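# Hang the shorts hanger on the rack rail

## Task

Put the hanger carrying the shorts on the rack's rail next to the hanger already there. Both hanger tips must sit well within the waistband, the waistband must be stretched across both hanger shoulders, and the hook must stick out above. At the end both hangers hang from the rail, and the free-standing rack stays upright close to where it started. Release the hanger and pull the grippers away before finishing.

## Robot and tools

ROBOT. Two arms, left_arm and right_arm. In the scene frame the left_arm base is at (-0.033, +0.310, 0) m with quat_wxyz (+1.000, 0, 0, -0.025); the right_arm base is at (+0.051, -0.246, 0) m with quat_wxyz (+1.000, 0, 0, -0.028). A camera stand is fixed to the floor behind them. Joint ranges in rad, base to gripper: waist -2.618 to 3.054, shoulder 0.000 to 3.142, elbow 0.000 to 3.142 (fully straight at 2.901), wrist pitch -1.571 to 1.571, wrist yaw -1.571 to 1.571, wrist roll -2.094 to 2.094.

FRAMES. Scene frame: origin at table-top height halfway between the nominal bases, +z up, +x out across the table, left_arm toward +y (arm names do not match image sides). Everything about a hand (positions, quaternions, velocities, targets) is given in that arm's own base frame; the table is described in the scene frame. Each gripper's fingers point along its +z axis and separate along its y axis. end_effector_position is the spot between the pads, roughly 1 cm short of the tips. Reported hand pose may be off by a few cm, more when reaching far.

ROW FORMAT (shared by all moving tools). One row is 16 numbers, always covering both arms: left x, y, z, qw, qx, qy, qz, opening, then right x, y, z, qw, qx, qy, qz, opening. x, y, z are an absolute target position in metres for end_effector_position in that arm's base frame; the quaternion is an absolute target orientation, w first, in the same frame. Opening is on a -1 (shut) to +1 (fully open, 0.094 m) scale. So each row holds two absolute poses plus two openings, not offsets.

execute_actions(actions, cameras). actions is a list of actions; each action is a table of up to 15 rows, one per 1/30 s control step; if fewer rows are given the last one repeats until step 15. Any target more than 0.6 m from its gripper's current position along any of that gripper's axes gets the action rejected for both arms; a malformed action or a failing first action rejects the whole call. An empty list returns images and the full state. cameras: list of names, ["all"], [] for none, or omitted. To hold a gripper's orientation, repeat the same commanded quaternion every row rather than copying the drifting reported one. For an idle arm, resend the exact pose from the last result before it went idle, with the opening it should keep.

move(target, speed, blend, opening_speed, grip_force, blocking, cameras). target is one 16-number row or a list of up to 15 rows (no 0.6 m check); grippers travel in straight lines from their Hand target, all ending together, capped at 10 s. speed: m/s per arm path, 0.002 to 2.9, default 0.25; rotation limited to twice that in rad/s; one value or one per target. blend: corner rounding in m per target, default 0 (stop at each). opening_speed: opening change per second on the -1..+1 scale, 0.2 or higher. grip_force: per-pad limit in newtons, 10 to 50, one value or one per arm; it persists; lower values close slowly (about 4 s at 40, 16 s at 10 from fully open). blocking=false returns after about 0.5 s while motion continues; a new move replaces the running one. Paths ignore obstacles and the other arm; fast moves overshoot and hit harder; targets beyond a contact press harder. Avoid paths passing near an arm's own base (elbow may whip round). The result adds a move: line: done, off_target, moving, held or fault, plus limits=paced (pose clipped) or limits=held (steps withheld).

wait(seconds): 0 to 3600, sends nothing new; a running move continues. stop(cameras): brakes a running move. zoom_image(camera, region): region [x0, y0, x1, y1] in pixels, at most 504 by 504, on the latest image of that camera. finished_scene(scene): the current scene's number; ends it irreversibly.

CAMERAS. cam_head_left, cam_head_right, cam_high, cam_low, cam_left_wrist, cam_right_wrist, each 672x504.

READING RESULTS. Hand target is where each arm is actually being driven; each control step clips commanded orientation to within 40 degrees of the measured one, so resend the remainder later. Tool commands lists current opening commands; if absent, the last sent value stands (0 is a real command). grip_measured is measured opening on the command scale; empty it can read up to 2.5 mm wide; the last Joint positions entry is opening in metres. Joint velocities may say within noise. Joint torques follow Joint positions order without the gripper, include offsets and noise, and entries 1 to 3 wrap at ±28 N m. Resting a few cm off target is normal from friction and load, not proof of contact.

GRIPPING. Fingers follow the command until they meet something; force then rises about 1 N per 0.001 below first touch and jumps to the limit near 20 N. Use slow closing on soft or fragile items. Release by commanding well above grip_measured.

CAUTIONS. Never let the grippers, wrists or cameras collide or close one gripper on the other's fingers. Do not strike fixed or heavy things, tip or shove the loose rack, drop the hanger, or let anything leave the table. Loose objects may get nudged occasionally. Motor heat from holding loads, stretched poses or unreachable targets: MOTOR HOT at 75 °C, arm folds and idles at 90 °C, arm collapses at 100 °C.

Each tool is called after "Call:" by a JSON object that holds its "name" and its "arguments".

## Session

Scene 1 is done. I'll get the state of scene 2.

Call:
{"name": "execute_actions", "arguments": {"actions": [], "cameras": ["all"]}}

Scene clock: 0.00 s.
left_arm: end_effector_position=(+0.3939, +0.0113, +0.1139) grip_measured=+1.000 end_effector_quat_wxyz=(+0.592, -0.013, +0.803, +0.070) | right_arm: end_effector_position=(+0.3891, -0.0522, +0.1235) grip_measured=+1.000 end_effector_quat_wxyz=(+0.615, +0.119, +0.777, -0.067)
Joint positions: left_arm=[-0.057 1.477 0.357 0.821 -0.182 0.046 0.094] | right_arm=[-0.037 1.48 0.333 0.905 0.216 0.097 0.094]
Joint velocities: within noise
Joint torques (N m): no reading
Heat: left arm: 28 °C; right arm: 31 °C.
Hand target: left_arm +0.3937, +0.0114, +0.1129; +0.589, -0.013, +0.805, +0.070 | right_arm +0.3891, -0.0523, +0.1233; +0.613, +0.119, +0.778, -0.067
Tool commands: left_gripper/opening=+1.0 right_gripper/opening=+1.0

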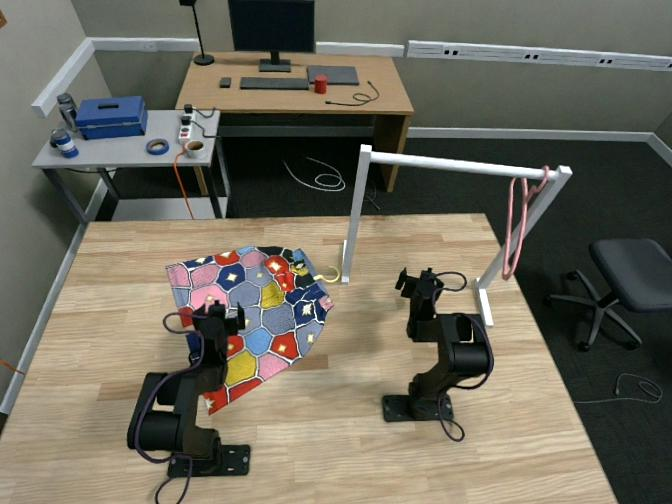

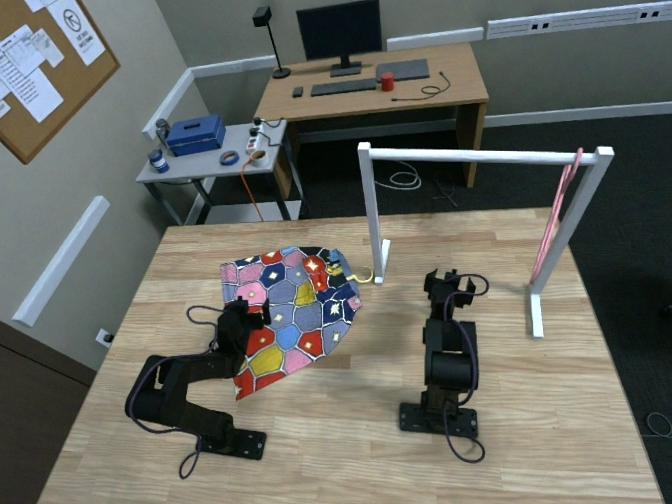

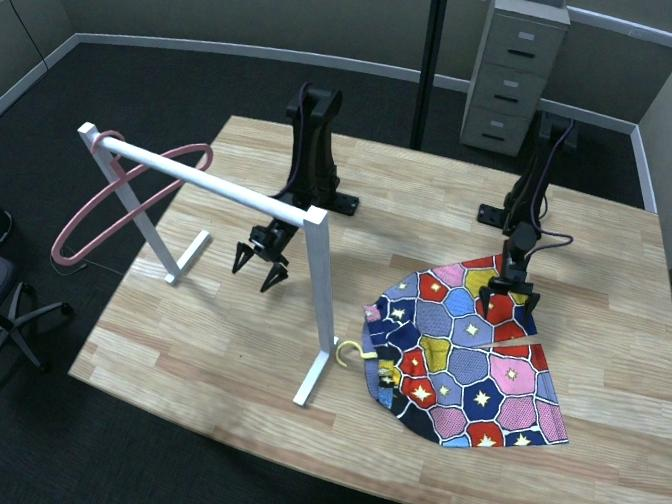

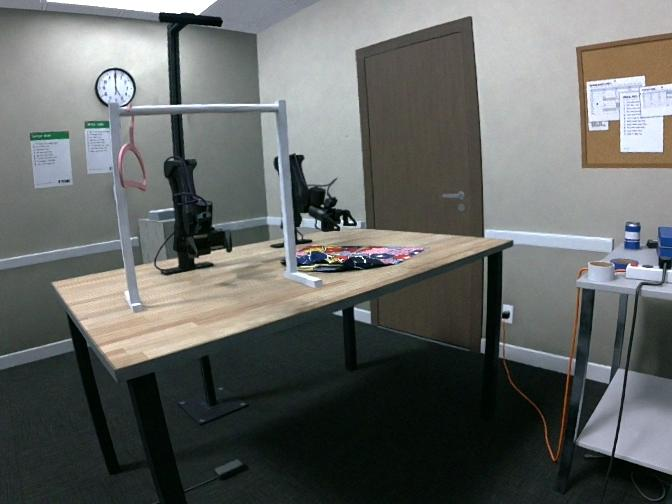

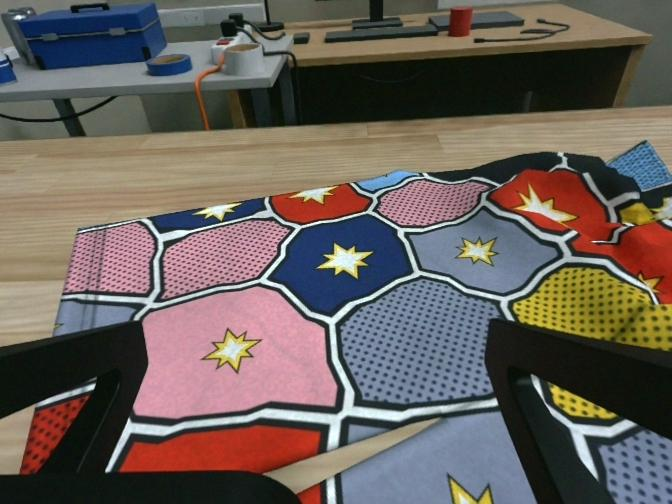

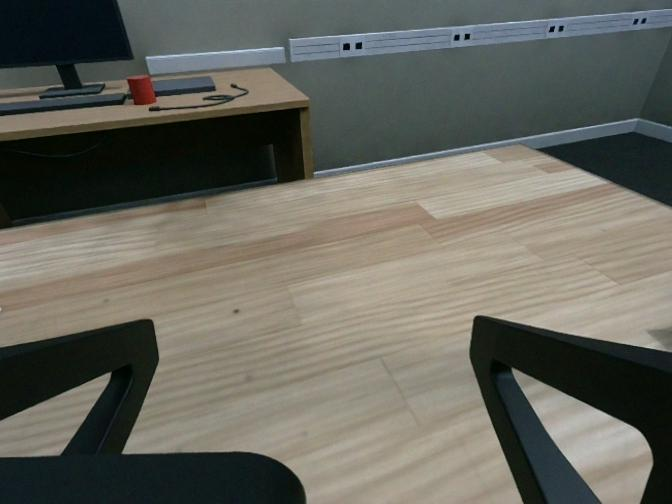

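Call:
{"name": "zoom_image", "arguments": {"camera": "cam_head_left", "region": [150, 230, 400, 420]}}

Call:
{"name": "zoom_image", "arguments": {"camera": "cam_head_right", "region": [200, 230, 420, 410]}}

Call:
{"name": "zoom_image", "arguments": {"camera": "cam_high", "region": [280, 200, 580, 460]}}

Call:
{"name": "zoom_image", "arguments": {"camera": "cam_head_left", "region": [270, 230, 370, 330]}}

Call:
{"name": "zoom_image", "arguments": {"camera": "cam_head_right", "region": [310, 230, 410, 330]}}

Call:
{"name": "zoom_image", "arguments": {"camera": "cam_high", "region": [290, 280, 420, 420]}}

Scaled by 2.016 from the camera's image (finer frame: 960x720).

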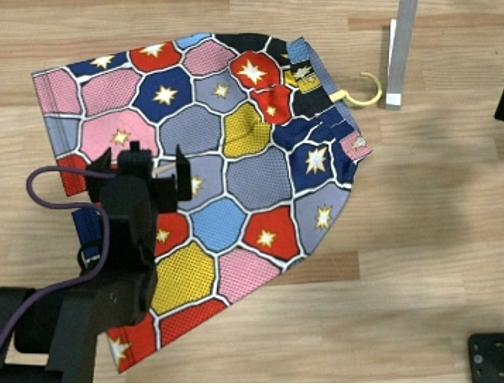

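Scaled by 2.291 from the camera's image (finer frame: 960x720).

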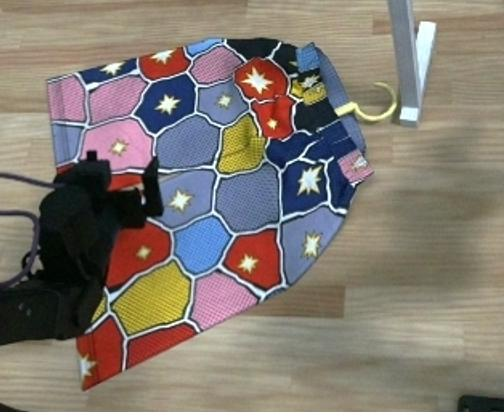

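Scaled by 1.680 from the camera's image (finer frame: 960x720).

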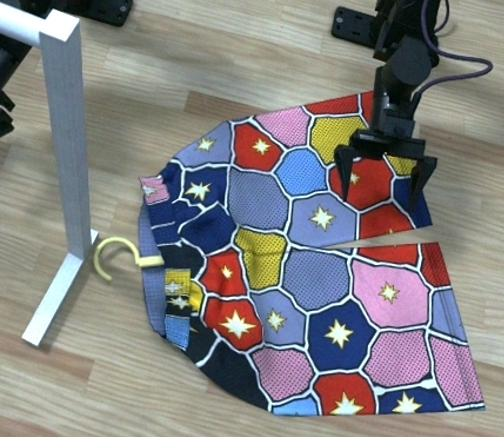

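Scaled by 5.040 from the camera's image (finer frame: 960x720).

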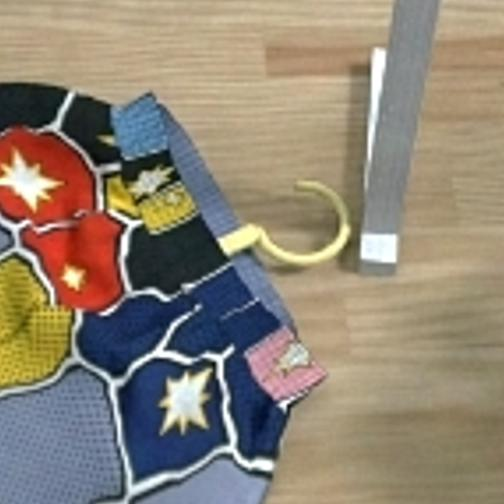

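Scaled by 5.040 from the camera's image (finer frame: 960x720).

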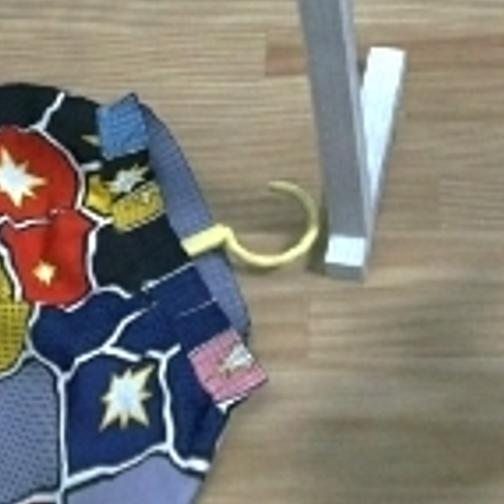

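Scaled by 3.600 from the camera's image (finer frame: 960x720).

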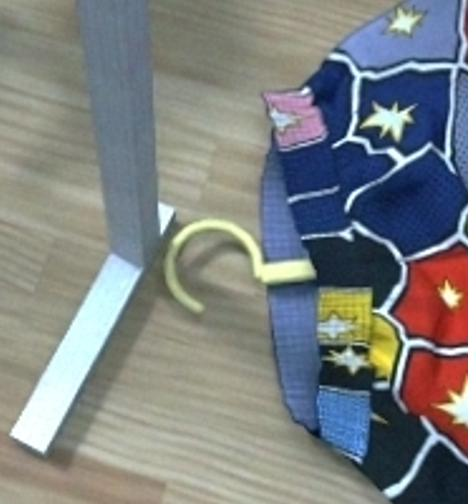

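Call:
{"name": "zoom_image", "arguments": {"camera": "cam_head_left", "region": [340, 130, 600, 340]}}

Call:
{"name": "zoom_image", "arguments": {"camera": "cam_low", "region": [90, 80, 340, 320]}}

Call:
{"name": "zoom_image", "arguments": {"camera": "cam_high", "region": [40, 110, 350, 420]}}

Call:
{"name": "zoom_image", "arguments": {"camera": "cam_low", "region": [100, 90, 190, 200]}}

Call:
{"name": "zoom_image", "arguments": {"camera": "cam_low", "region": [270, 220, 440, 300]}}

Scaled by 1.938 from the camera's image (finer frame: 960x720).

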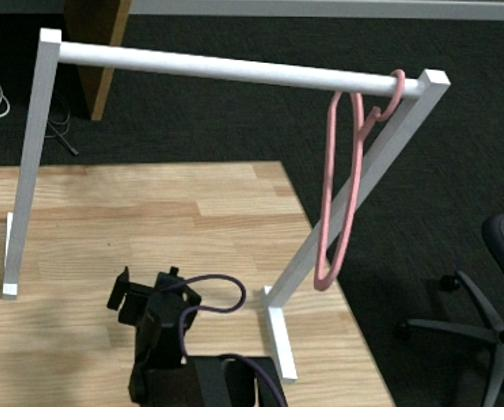

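Scaled by 2.016 from the camera's image (finer frame: 960x720).

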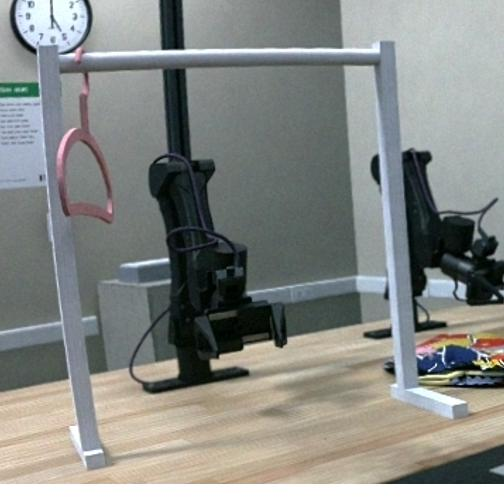

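Scaled by 1.626 from the camera's image (finer frame: 960x720).

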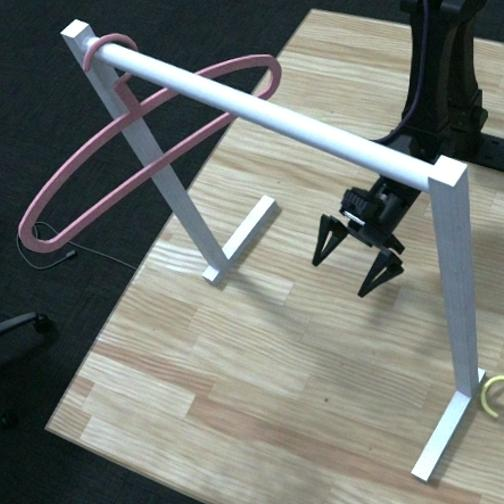

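Scaled by 4.582 from the camera's image (finer frame: 960x720).

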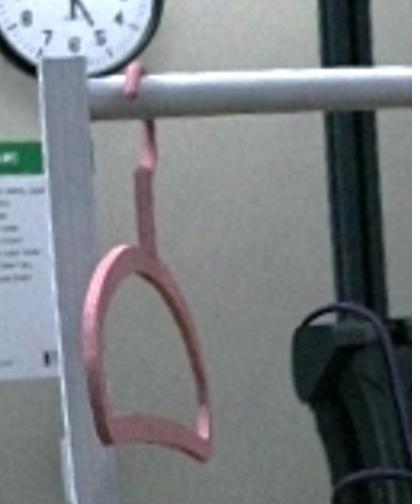

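Scaled by 2.965 from the camera's image (finer frame: 960x720).

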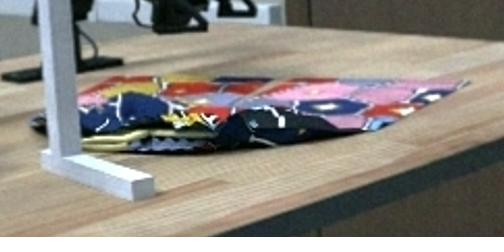

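Call:
{"name": "move", "arguments": {"target": [[0.30, 0.0, 0.25, 0.594, -0.047, 0.797, -0.101, 1.0, 0.34, 0.03, 0.21, 0.45, -0.05, 0.89, 0.02, 0.0], [0.2312, -0.0155, 0.2859, 0.594, -0.047, 0.797, -0.101, 1.0, 0.3522, 0.2287, 0.22, 0.3279, -0.2669, 0.9010, 0.0971, 0.0]], "speed": 0.25, "blend": [0.03, 0], "cameras": ["cam_right_wrist", "cam_head_left", "cam_head_right", "cam_left_wrist"]}}

Scene clock: 31.37 s.
left_arm: end_effector_position=(+0.2364, -0.0144, +0.2795) grip_measured=+1.000 end_effector_quat_wxyz=(+0.592, -0.045, +0.799, -0.099) | right_arm: end_effector_position=(+0.3505, +0.2241, +0.2191) grip_measured=+0.002 end_effector_quat_wxyz=(+0.333, -0.264, +0.900, +0.095)
Joint positions: left_arm=[0.054 0.413 0.693 -0.568 0.156 -0.176 0.094] | right_arm=[0.568 1.504 1.373 -0.732 0.004 -0.004 0.047]
Joint torques (N m): left_arm=[-0.9 1.25 8.61 1.37 -0.03 -0.08] | right_arm=[0.44 -5.15 9.89 1.61 -0.08 -0.05]
Heat: left arm: 30 °C; right arm: 33 °C.
Hand target: left_arm +0.2313, -0.0154, +0.2858; +0.594, -0.047, +0.797, -0.101 | right_arm +0.3521, +0.2286, +0.2199; +0.328, -0.267, +0.901, +0.097
Off the commanded pose: left_arm 0.008 m, 0 deg | right_arm 0.005 m, 1 deg.
move: done
Images, in order (width x height): cam_head_left 672x504, cam_head_right 672x504, cam_left_wrist 672x504, cam_right_wrist 672x504.

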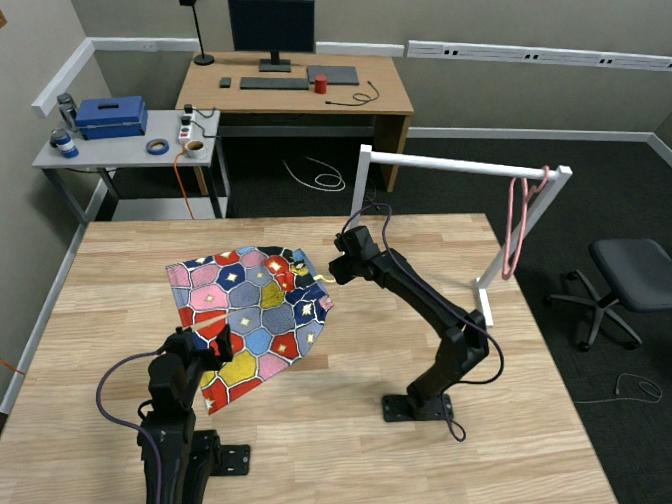

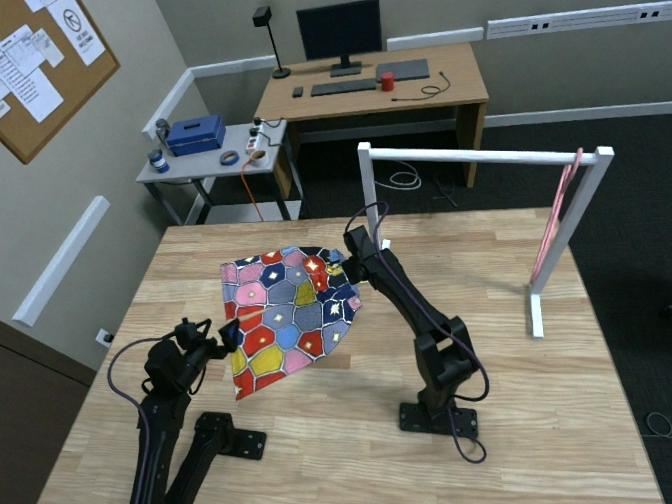

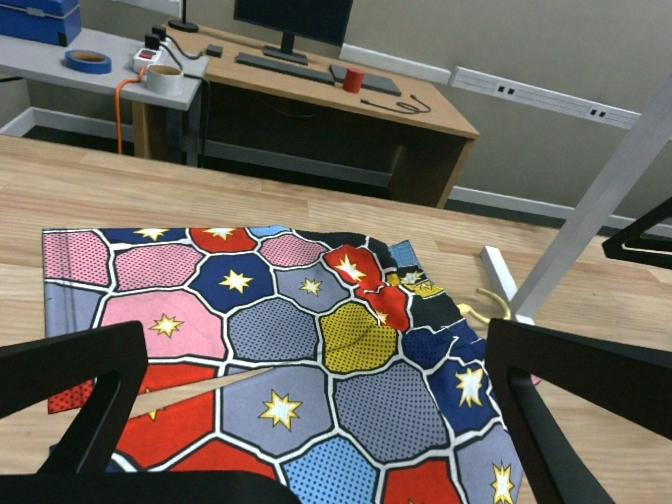

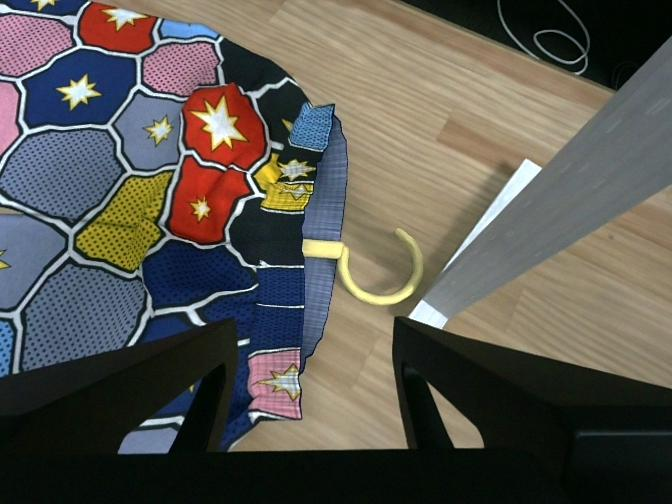

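Call:
{"name": "zoom_image", "arguments": {"camera": "cam_right_wrist", "region": [260, 170, 460, 340]}}

Call:
{"name": "zoom_image", "arguments": {"camera": "cam_left_wrist", "region": [360, 200, 560, 350]}}

Scaled by 2.520 from the camera's image (finer frame: 960x720).

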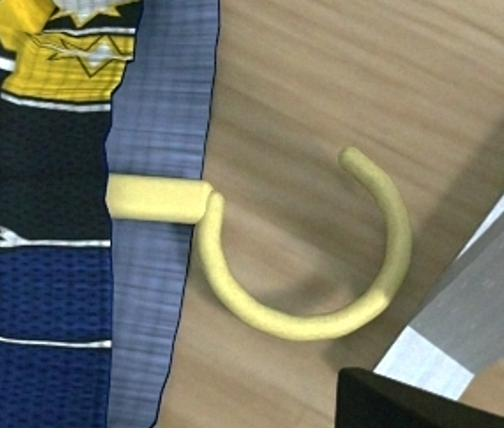

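Scaled by 2.520 from the camera's image (finer frame: 960x720).

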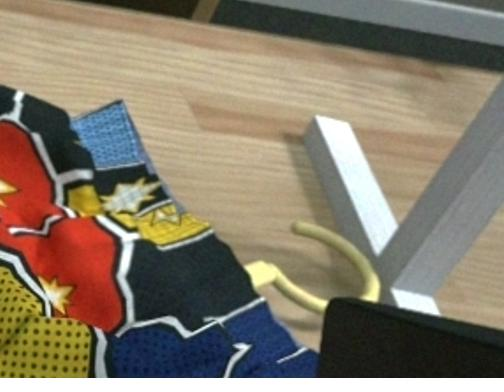

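Call:
{"name": "move", "arguments": {"target": [0.2313, -0.0154, 0.2858, 0.594, -0.047, 0.797, -0.101, 1.0, 0.40, 0.264, 0.135, 0.2157, 0.4907, 0.8442, -0.0023, 0.0], "speed": 0.35, "cameras": ["cam_right_wrist", "cam_head_left", "cam_head_right", "cam_high"]}}

Scene clock: 42.30 s.
left_arm: end_effector_position=(+0.2364, -0.0143, +0.2795) grip_measured=+1.000 end_effector_quat_wxyz=(+0.592, -0.045, +0.799, -0.099) | right_arm: end_effector_position=(+0.3979, +0.2645, +0.1458) grip_measured=+0.002 end_effector_quat_wxyz=(+0.220, +0.487, +0.845, +0.013)
Joint positions: left_arm=[0.054 0.413 0.693 -0.568 0.156 -0.176 0.094] | right_arm=[0.737 2.254 2.231 -1.378 0.412 1.747 0.047]
Joint torques (N m): left_arm=[-0.87 1.42 8.57 1.38 -0.03 -0.08] | right_arm=[-0.35 -9.78 8.69 0.51 0.27 0.08]
Heat: left arm: 31 °C; right arm: 36 °C.
Hand target: left_arm +0.2314, -0.0153, +0.2857; +0.594, -0.047, +0.797, -0.101 | right_arm +0.3998, +0.2638, +0.1351; +0.216, +0.491, +0.844, -0.002
Off the commanded pose: left_arm 0.008 m, 0 deg | right_arm 0.011 m, 2 deg.
move: off_target (right_arm)
Images, in order (width x height): cam_head_left 672x504, cam_head_right 672x504, cam_high 672x504, cam_right_wrist 672x504.

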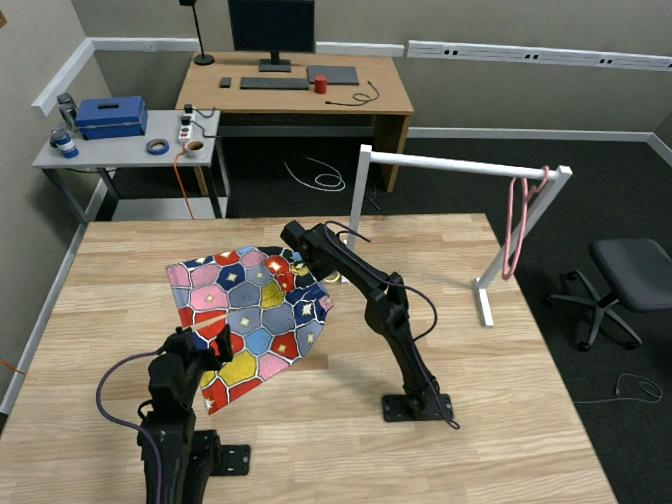

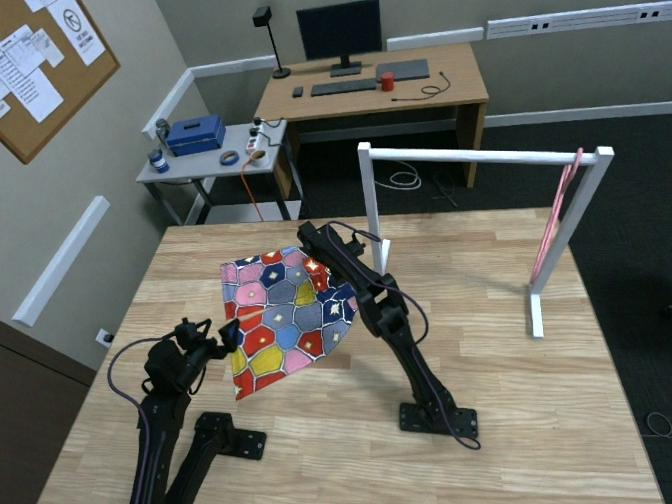

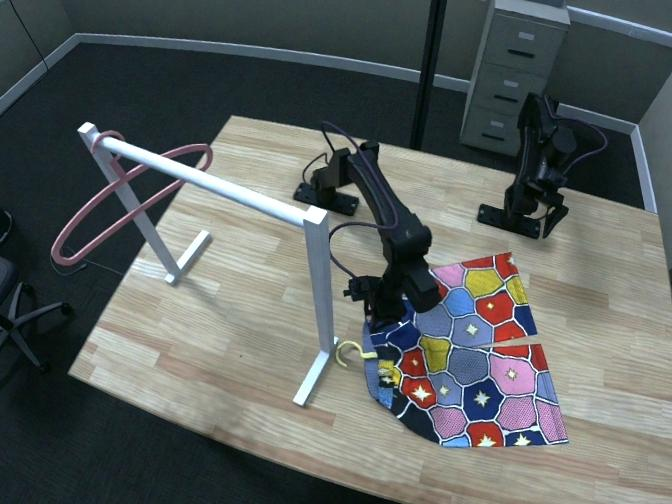

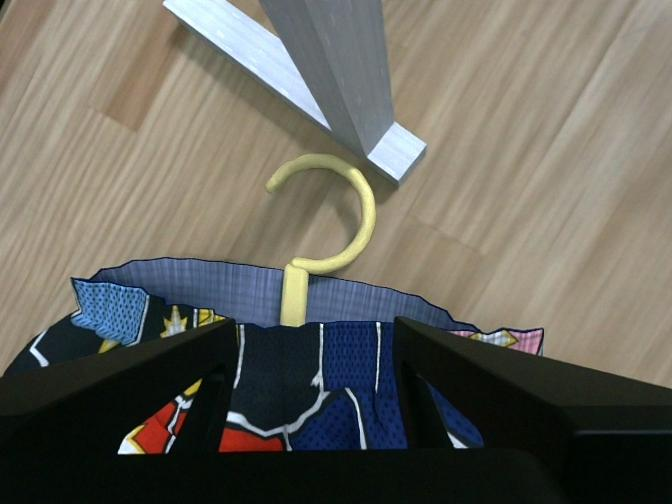

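Call:
{"name": "zoom_image", "arguments": {"camera": "cam_right_wrist", "region": [230, 130, 430, 350]}}

Call:
{"name": "zoom_image", "arguments": {"camera": "cam_high", "region": [290, 250, 450, 420]}}

Scaled by 2.291 from the camera's image (finer frame: 960x720).

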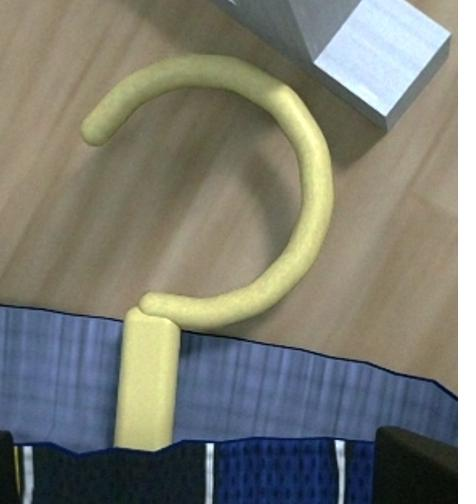

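Scaled by 2.965 from the camera's image (finer frame: 960x720).

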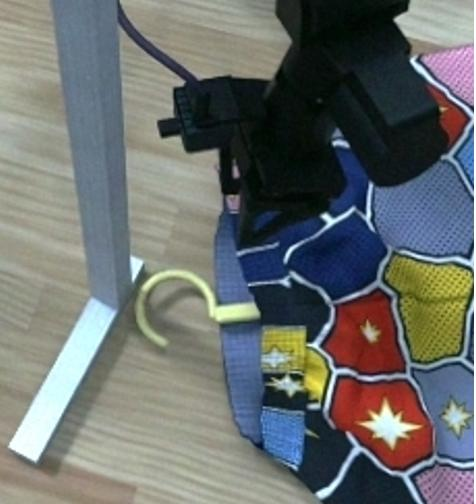

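Call:
{"name": "move", "arguments": {"target": [0.2313, -0.0154, 0.2858, 0.594, -0.047, 0.797, -0.101, 1.0, 0.4198, 0.2763, 0.080, 0.1559, 0.5074, 0.8474, 0.0091, -0.2], "speed": 0.15, "opening_speed": 1.0, "cameras": ["cam_right_wrist", "cam_high", "cam_head_left"]}}

Scene clock: 48.40 s.
left_arm: end_effector_position=(+0.2364, -0.0143, +0.2795) grip_measured=+1.000 end_effector_quat_wxyz=(+0.592, -0.045, +0.799, -0.099) | right_arm: end_effector_position=(+0.4164, +0.2753, +0.0902) grip_measured=-0.198 end_effector_quat_wxyz=(+0.158, +0.509, +0.846, +0.017)
Joint positions: left_arm=[0.054 0.413 0.693 -0.568 0.156 -0.176 0.094] | right_arm=[0.685 2.383 2.264 -1.309 0.287 1.747 0.038]
Joint torques (N m): left_arm=[-0.95 1.35 8.53 1.37 -0.01 -0.09] | right_arm=[-0.31 -11.15 8.24 0.62 0.16 -0.04]
Heat: left arm: 31 °C; right arm: 36 °C.
Hand target: left_arm +0.2314, -0.0153, +0.2857; +0.594, -0.047, +0.797, -0.101 | right_arm +0.4195, +0.2761, +0.0801; +0.156, +0.507, +0.847, +0.010
Off the commanded pose: left_arm 0.008 m, 0 deg | right_arm 0.011 m, 1 deg.
move: off_target (right_arm)
Images, in order (width x height): cam_head_left 672x504, cam_high 672x504, cam_right_wrist 672x504.

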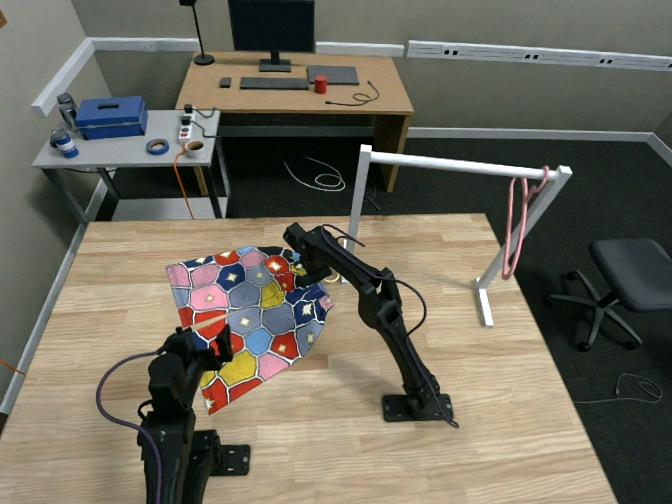

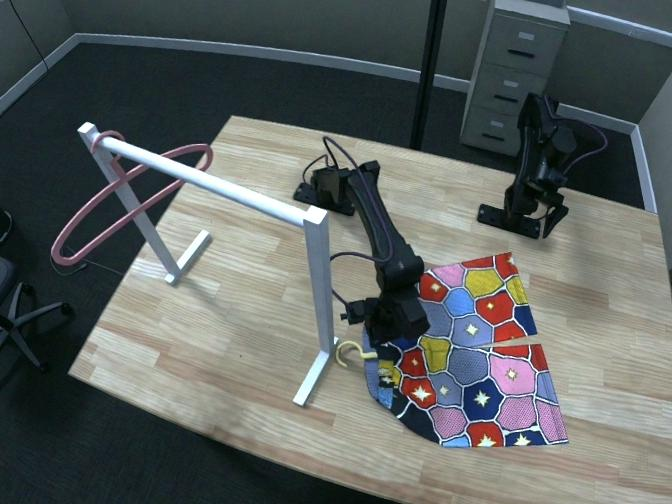

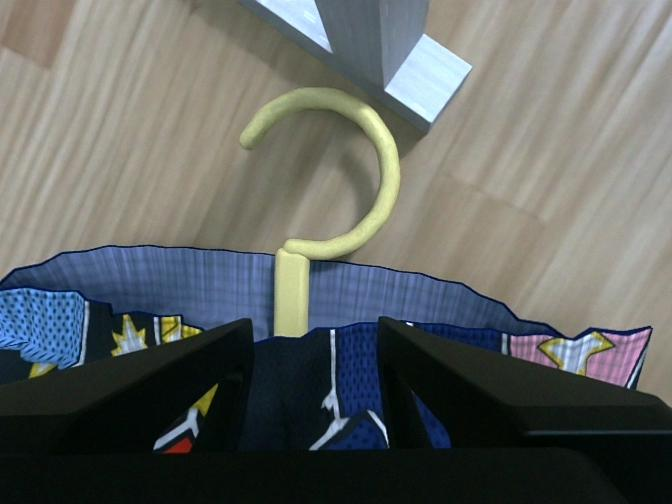

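Call:
{"name": "move", "arguments": {"target": [0.2313, -0.0154, 0.2858, 0.594, -0.047, 0.797, -0.101, 1.0, 0.442, 0.2885, 0.052, 0.1559, 0.5074, 0.8474, 0.0091, -0.2], "speed": 0.1, "cameras": ["cam_right_wrist"]}}

Scene clock: 50.93 s.
left_arm: end_effector_position=(+0.2364, -0.0143, +0.2795) grip_measured=+1.000 end_effector_quat_wxyz=(+0.592, -0.045, +0.799, -0.099) | right_arm: end_effector_position=(+0.4402, +0.2935, +0.0676) grip_measured=-0.198 end_effector_quat_wxyz=(+0.162, +0.510, +0.845, +0.029)
Joint positions: left_arm=[0.054 0.413 0.693 -0.568 0.156 -0.176 0.094] | right_arm=[0.682 2.532 2.441 -1.311 0.284 1.744 0.038]
Joint torques (N m): left_arm=[-0.84 1.24 8.62 1.4 -0.01 -0.07] | right_arm=[-0.79 -11.51 8.59 0.45 0.18 -0.16]
Heat: left arm: 31 °C; right arm: 36 °C.
Hand target: left_arm +0.2314, -0.0153, +0.2857; +0.594, -0.047, +0.797, -0.101 | right_arm +0.4417, +0.2882, +0.0522; +0.156, +0.507, +0.847, +0.010
Off the commanded pose: left_arm 0.008 m, 0 deg | right_arm 0.016 m, 2 deg.
move: off_target (right_arm)

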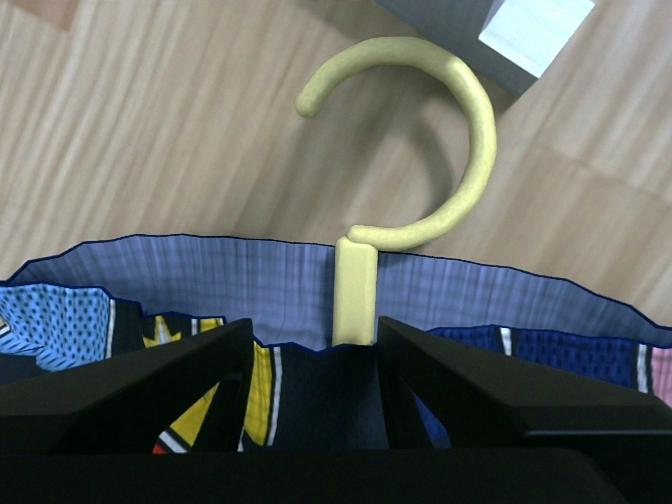

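Call:
{"name": "move", "arguments": {"target": [0.2313, -0.0154, 0.2858, 0.594, -0.047, 0.797, -0.101, 1.0, 0.4395, 0.2840, 0.030, 0.1559, 0.5074, 0.8474, 0.0091, -0.2], "speed": 0.08, "cameras": ["cam_right_wrist"]}}

Scene clock: 53.50 s.
left_arm: end_effector_position=(+0.2364, -0.0143, +0.2795) grip_measured=+1.000 end_effector_quat_wxyz=(+0.592, -0.045, +0.799, -0.099) | right_arm: end_effector_position=(+0.4407, +0.2894, +0.0370) grip_measured=-0.198 end_effector_quat_wxyz=(+0.158, +0.511, +0.845, +0.020)
Joint positions: left_arm=[0.054 0.413 0.693 -0.568 0.156 -0.176 0.094] | right_arm=[0.675 2.532 2.322 -1.211 0.284 1.742 0.038]
Joint torques (N m): left_arm=[-0.7 1.31 8.54 1.37 -0.01 -0.05] | right_arm=[-0.59 -14.32 5.09 0.71 0.18 -0.15]
Heat: left arm: 31 °C; right arm: 36 °C.
Hand target: left_arm +0.2314, -0.0153, +0.2857; +0.594, -0.047, +0.797, -0.101 | right_arm +0.4394, +0.2841, +0.0301; +0.156, +0.507, +0.847, +0.009
Off the commanded pose: left_arm 0.008 m, 0 deg | right_arm 0.009 m, 1 deg.
move: done

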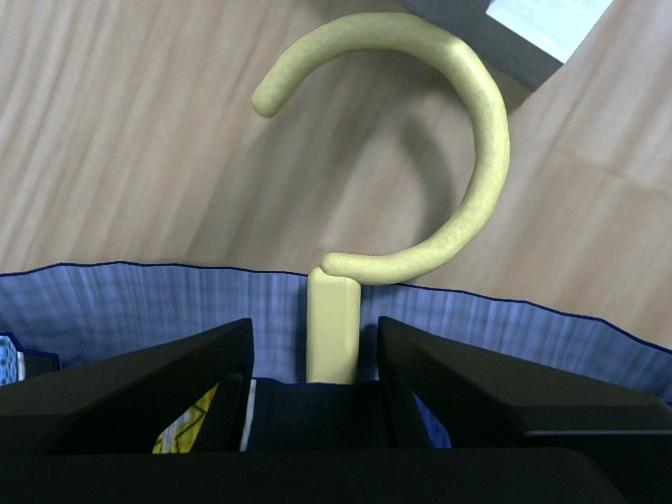

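Call:
{"name": "move", "arguments": {"target": [0.2313, -0.0154, 0.2858, 0.594, -0.047, 0.797, -0.101, 1.0, 0.4379, 0.2775, 0.021, 0.1559, 0.5074, 0.8474, 0.0091, -0.3], "speed": 0.06, "cameras": ["cam_right_wrist"]}}

Scene clock: 55.03 s.
left_arm: end_effector_position=(+0.2364, -0.0143, +0.2795) grip_measured=+1.000 end_effector_quat_wxyz=(+0.592, -0.045, +0.799, -0.099) | right_arm: end_effector_position=(+0.4403, +0.2855, +0.0278) grip_measured=-0.298 end_effector_quat_wxyz=(+0.162, +0.509, +0.845, +0.019)
Joint positions: left_arm=[0.054 0.413 0.693 -0.568 0.156 -0.176 0.094] | right_arm=[0.672 2.51 2.244 -1.151 0.29 1.732 0.033]
Joint torques (N m): left_arm=[-0.87 1.36 8.51 1.34 0.01 -0.08] | right_arm=[-0.92 -15.32 3.93 0.76 0.1 -0.16]
Heat: left arm: 31 °C; right arm: 35 °C.
Hand target: left_arm +0.2314, -0.0153, +0.2857; +0.594, -0.047, +0.797, -0.101 | right_arm +0.4379, +0.2776, +0.0211; +0.156, +0.508, +0.847, +0.009
Off the commanded pose: left_arm 0.008 m, 0 deg | right_arm 0.011 m, 1 deg.
move: off_target (right_arm)

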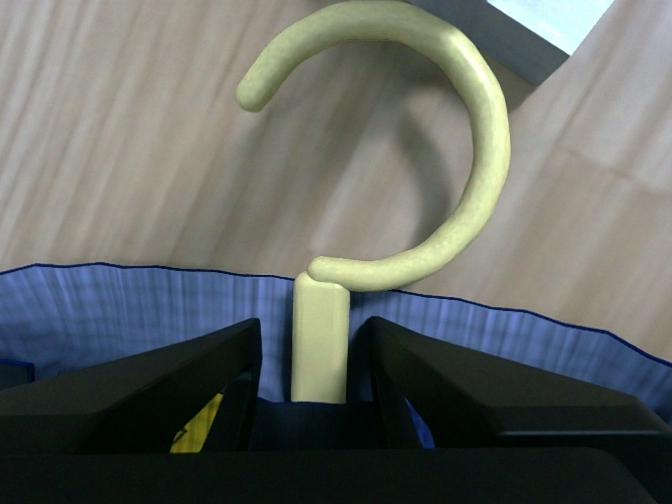

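Call:
{"name": "move", "arguments": {"target": [0.2313, -0.0154, 0.2858, 0.594, -0.047, 0.797, -0.101, 1.0, 0.4385, 0.2785, 0.018, 0.1363, 0.5117, 0.8479, -0.0258, -0.3], "speed": 0.06, "cameras": ["cam_right_wrist"]}}

Scene clock: 58.53 s.
left_arm: end_effector_position=(+0.2364, -0.0143, +0.2795) grip_measured=+1.000 end_effector_quat_wxyz=(+0.592, -0.045, +0.799, -0.099) | right_arm: end_effector_position=(+0.4381, +0.2832, +0.0340) grip_measured=-0.298 end_effector_quat_wxyz=(+0.143, +0.508, +0.849, -0.008)
Joint positions: left_arm=[0.054 0.413 0.693 -0.568 0.156 -0.176 0.094] | right_arm=[0.666 2.601 2.449 -1.329 0.274 1.732 0.033]
Joint torques (N m): left_arm=[-0.79 1.32 8.53 1.36 -0.02 -0.06] | right_arm=[-0.72 -11.54 8.51 0.39 0.13 0.05]
Heat: left arm: 31 °C; right arm: 35 °C.
Hand target: left_arm +0.2314, -0.0153, +0.2857; +0.594, -0.047, +0.797, -0.101 | right_arm +0.4380, +0.2783, +0.0182; +0.137, +0.511, +0.848, -0.025
Off the commanded pose: left_arm 0.008 m, 0 deg | right_arm 0.017 m, 2 deg.
move: off_target (right_arm)

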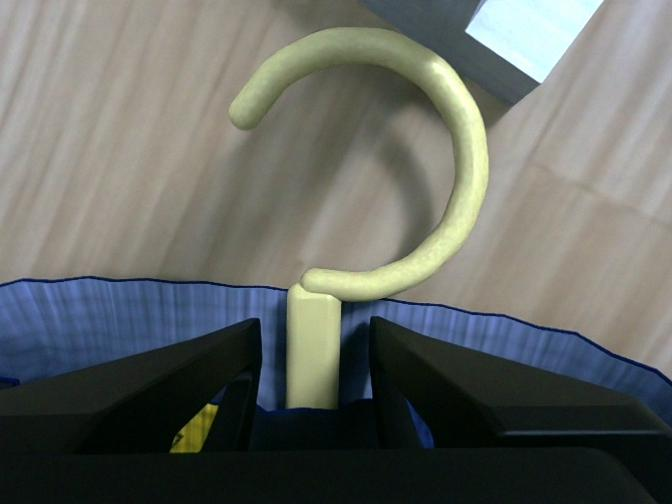

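Call:
{"name": "move", "arguments": {"target": [0.2313, -0.0154, 0.2858, 0.594, -0.047, 0.797, -0.101, 1.0, 0.4400, 0.2775, 0.011, 0.1363, 0.5117, 0.8479, -0.0258, -0.3], "speed": 0.06, "cameras": ["cam_right_wrist"]}}

Scene clock: 59.33 s.
left_arm: end_effector_position=(+0.2364, -0.0143, +0.2795) grip_measured=+1.000 end_effector_quat_wxyz=(+0.592, -0.045, +0.799, -0.099) | right_arm: end_effector_position=(+0.4399, +0.2829, +0.0341) grip_measured=-0.298 end_effector_quat_wxyz=(+0.144, +0.510, +0.848, -0.005)
Joint positions: left_arm=[0.054 0.413 0.693 -0.568 0.156 -0.176 0.094] | right_arm=[0.663 2.601 2.449 -1.323 0.274 1.732 0.033]
Joint torques (N m): left_arm=[-0.85 1.36 8.47 1.37 0 -0.06] | right_arm=[-0.73 -11.37 6.52 0.62 0.16 0]
Heat: left arm: 31 °C; right arm: 35 °C.
Hand target: left_arm +0.2314, -0.0153, +0.2857; +0.594, -0.047, +0.797, -0.101 | right_arm +0.4392, +0.2770, +0.0115; +0.136, +0.512, +0.848, -0.026
Off the commanded pose: left_arm 0.008 m, 0 deg | right_arm 0.024 m, 3 deg.
move: off_target (right_arm)

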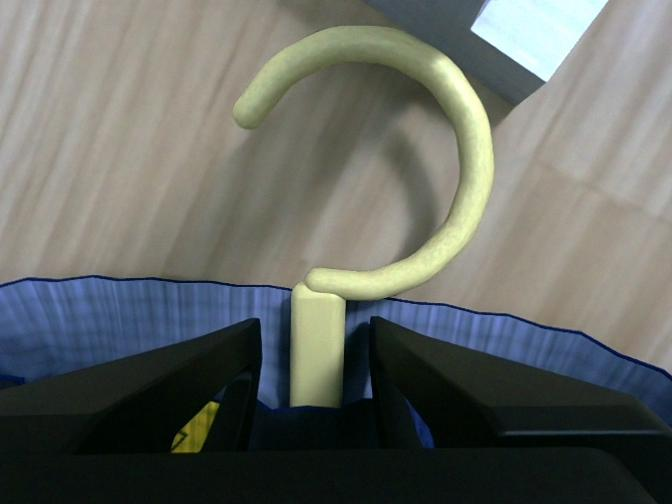

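Call:
{"name": "move", "arguments": {"target": [0.2313, -0.0154, 0.2858, 0.594, -0.047, 0.797, -0.101, 1.0, 0.4400, 0.2775, 0.004, 0.1363, 0.5117, 0.8479, -0.0258, -0.3], "speed": 0.06, "cameras": ["cam_right_wrist"]}}

Scene clock: 60.33 s.
left_arm: end_effector_position=(+0.2364, -0.0143, +0.2795) grip_measured=+1.000 end_effector_quat_wxyz=(+0.592, -0.045, +0.799, -0.099) | right_arm: end_effector_position=(+0.4431, +0.2854, +0.0315) grip_measured=-0.298 end_effector_quat_wxyz=(+0.147, +0.510, +0.847, +0.002)
Joint positions: left_arm=[0.054 0.413 0.693 -0.568 0.156 -0.176 0.094] | right_arm=[0.663 2.601 2.437 -1.295 0.274 1.732 0.033]
Joint torques (N m): left_arm=[-0.73 1.36 8.66 1.36 -0.03 -0.07] | right_arm=[-0.64 -11.56 5.19 0.62 0.18 -0.01]
Heat: left arm: 32 °C; right arm: 35 °C.
Hand target: left_arm +0.2314, -0.0153, +0.2857; +0.594, -0.047, +0.797, -0.101 | right_arm +0.4392, +0.2770, +0.0048; +0.136, +0.512, +0.848, -0.026
Off the commanded pose: left_arm 0.008 m, 0 deg | right_arm 0.029 m, 3 deg.
move: off_target (right_arm)

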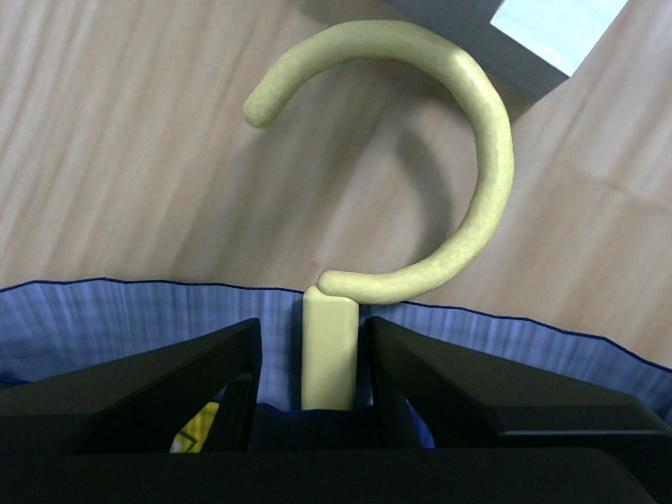

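Call:
{"name": "move", "arguments": {"target": [0.2313, -0.0154, 0.2858, 0.594, -0.047, 0.797, -0.101, 1.0, 0.4385, 0.2775, 0.026, 0.1559, 0.5074, 0.8474, 0.0091, -0.3], "speed": 0.08, "cameras": ["cam_right_wrist"]}}

Scene clock: 62.77 s.
left_arm: end_effector_position=(+0.2364, -0.0143, +0.2795) grip_measured=+1.000 end_effector_quat_wxyz=(+0.592, -0.045, +0.799, -0.099) | right_arm: end_effector_position=(+0.4434, +0.2826, +0.0282) grip_measured=-0.298 end_effector_quat_wxyz=(+0.160, +0.512, +0.844, +0.018)
Joint positions: left_arm=[0.054 0.413 0.693 -0.568 0.156 -0.176 0.094] | right_arm=[0.663 2.519 2.264 -1.163 0.288 1.731 0.033]
Joint torques (N m): left_arm=[-0.8 1.36 8.58 1.37 -0.02 -0.06] | right_arm=[-0.38 -16.08 4.11 0.68 0.13 -0.13]
Heat: left arm: 32 °C; right arm: 35 °C.
Hand target: left_arm +0.2314, -0.0153, +0.2857; +0.594, -0.047, +0.797, -0.101 | right_arm +0.4385, +0.2775, +0.0260; +0.156, +0.508, +0.847, +0.009
Off the commanded pose: left_arm 0.008 m, 0 deg | right_arm 0.007 m, 1 deg.
move: done

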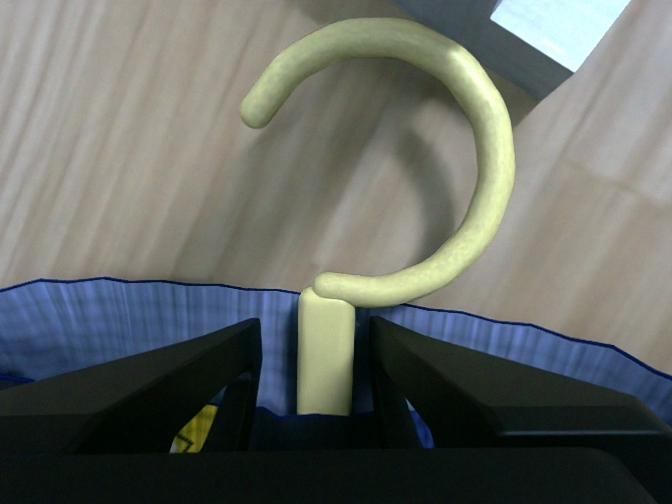

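Call:
{"name": "move", "arguments": {"target": [0.2313, -0.0154, 0.2858, 0.594, -0.047, 0.797, -0.101, 1.0, 0.4350, 0.2765, 0.020, 0.1559, 0.5074, 0.8474, 0.0091, -0.35], "speed": 0.06, "cameras": ["cam_right_wrist"]}}

Scene clock: 63.77 s.
left_arm: end_effector_position=(+0.2364, -0.0143, +0.2795) grip_measured=+1.000 end_effector_quat_wxyz=(+0.592, -0.045, +0.799, -0.099) | right_arm: end_effector_position=(+0.4426, +0.2818, +0.0278) grip_measured=-0.348 end_effector_quat_wxyz=(+0.163, +0.512, +0.843, +0.024)
Joint positions: left_arm=[0.054 0.413 0.693 -0.568 0.156 -0.176 0.094] | right_arm=[0.663 2.492 2.21 -1.123 0.288 1.731 0.031]
Joint torques (N m): left_arm=[-0.72 1.32 8.58 1.35 -0.01 -0.08] | right_arm=[-0.1 -14.93 3.84 0.74 0.09 -0.09]
Heat: left arm: 32 °C; right arm: 35 °C.
Hand target: left_arm +0.2314, -0.0153, +0.2857; +0.594, -0.047, +0.797, -0.101 | right_arm +0.4351, +0.2765, +0.0202; +0.156, +0.508, +0.847, +0.009
Off the commanded pose: left_arm 0.008 m, 0 deg | right_arm 0.012 m, 2 deg.
move: off_target (right_arm)

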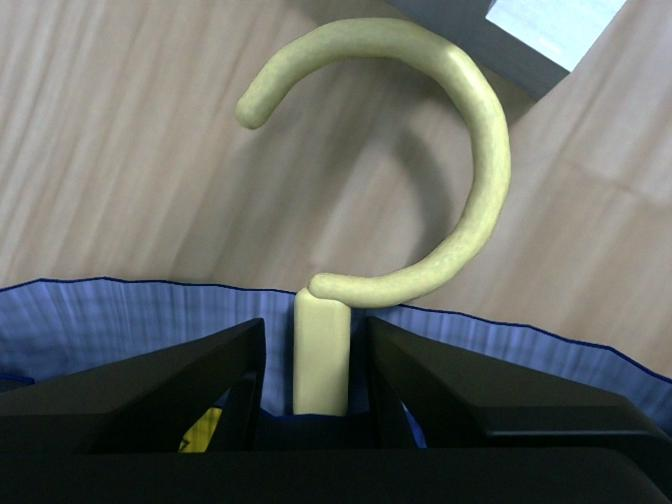

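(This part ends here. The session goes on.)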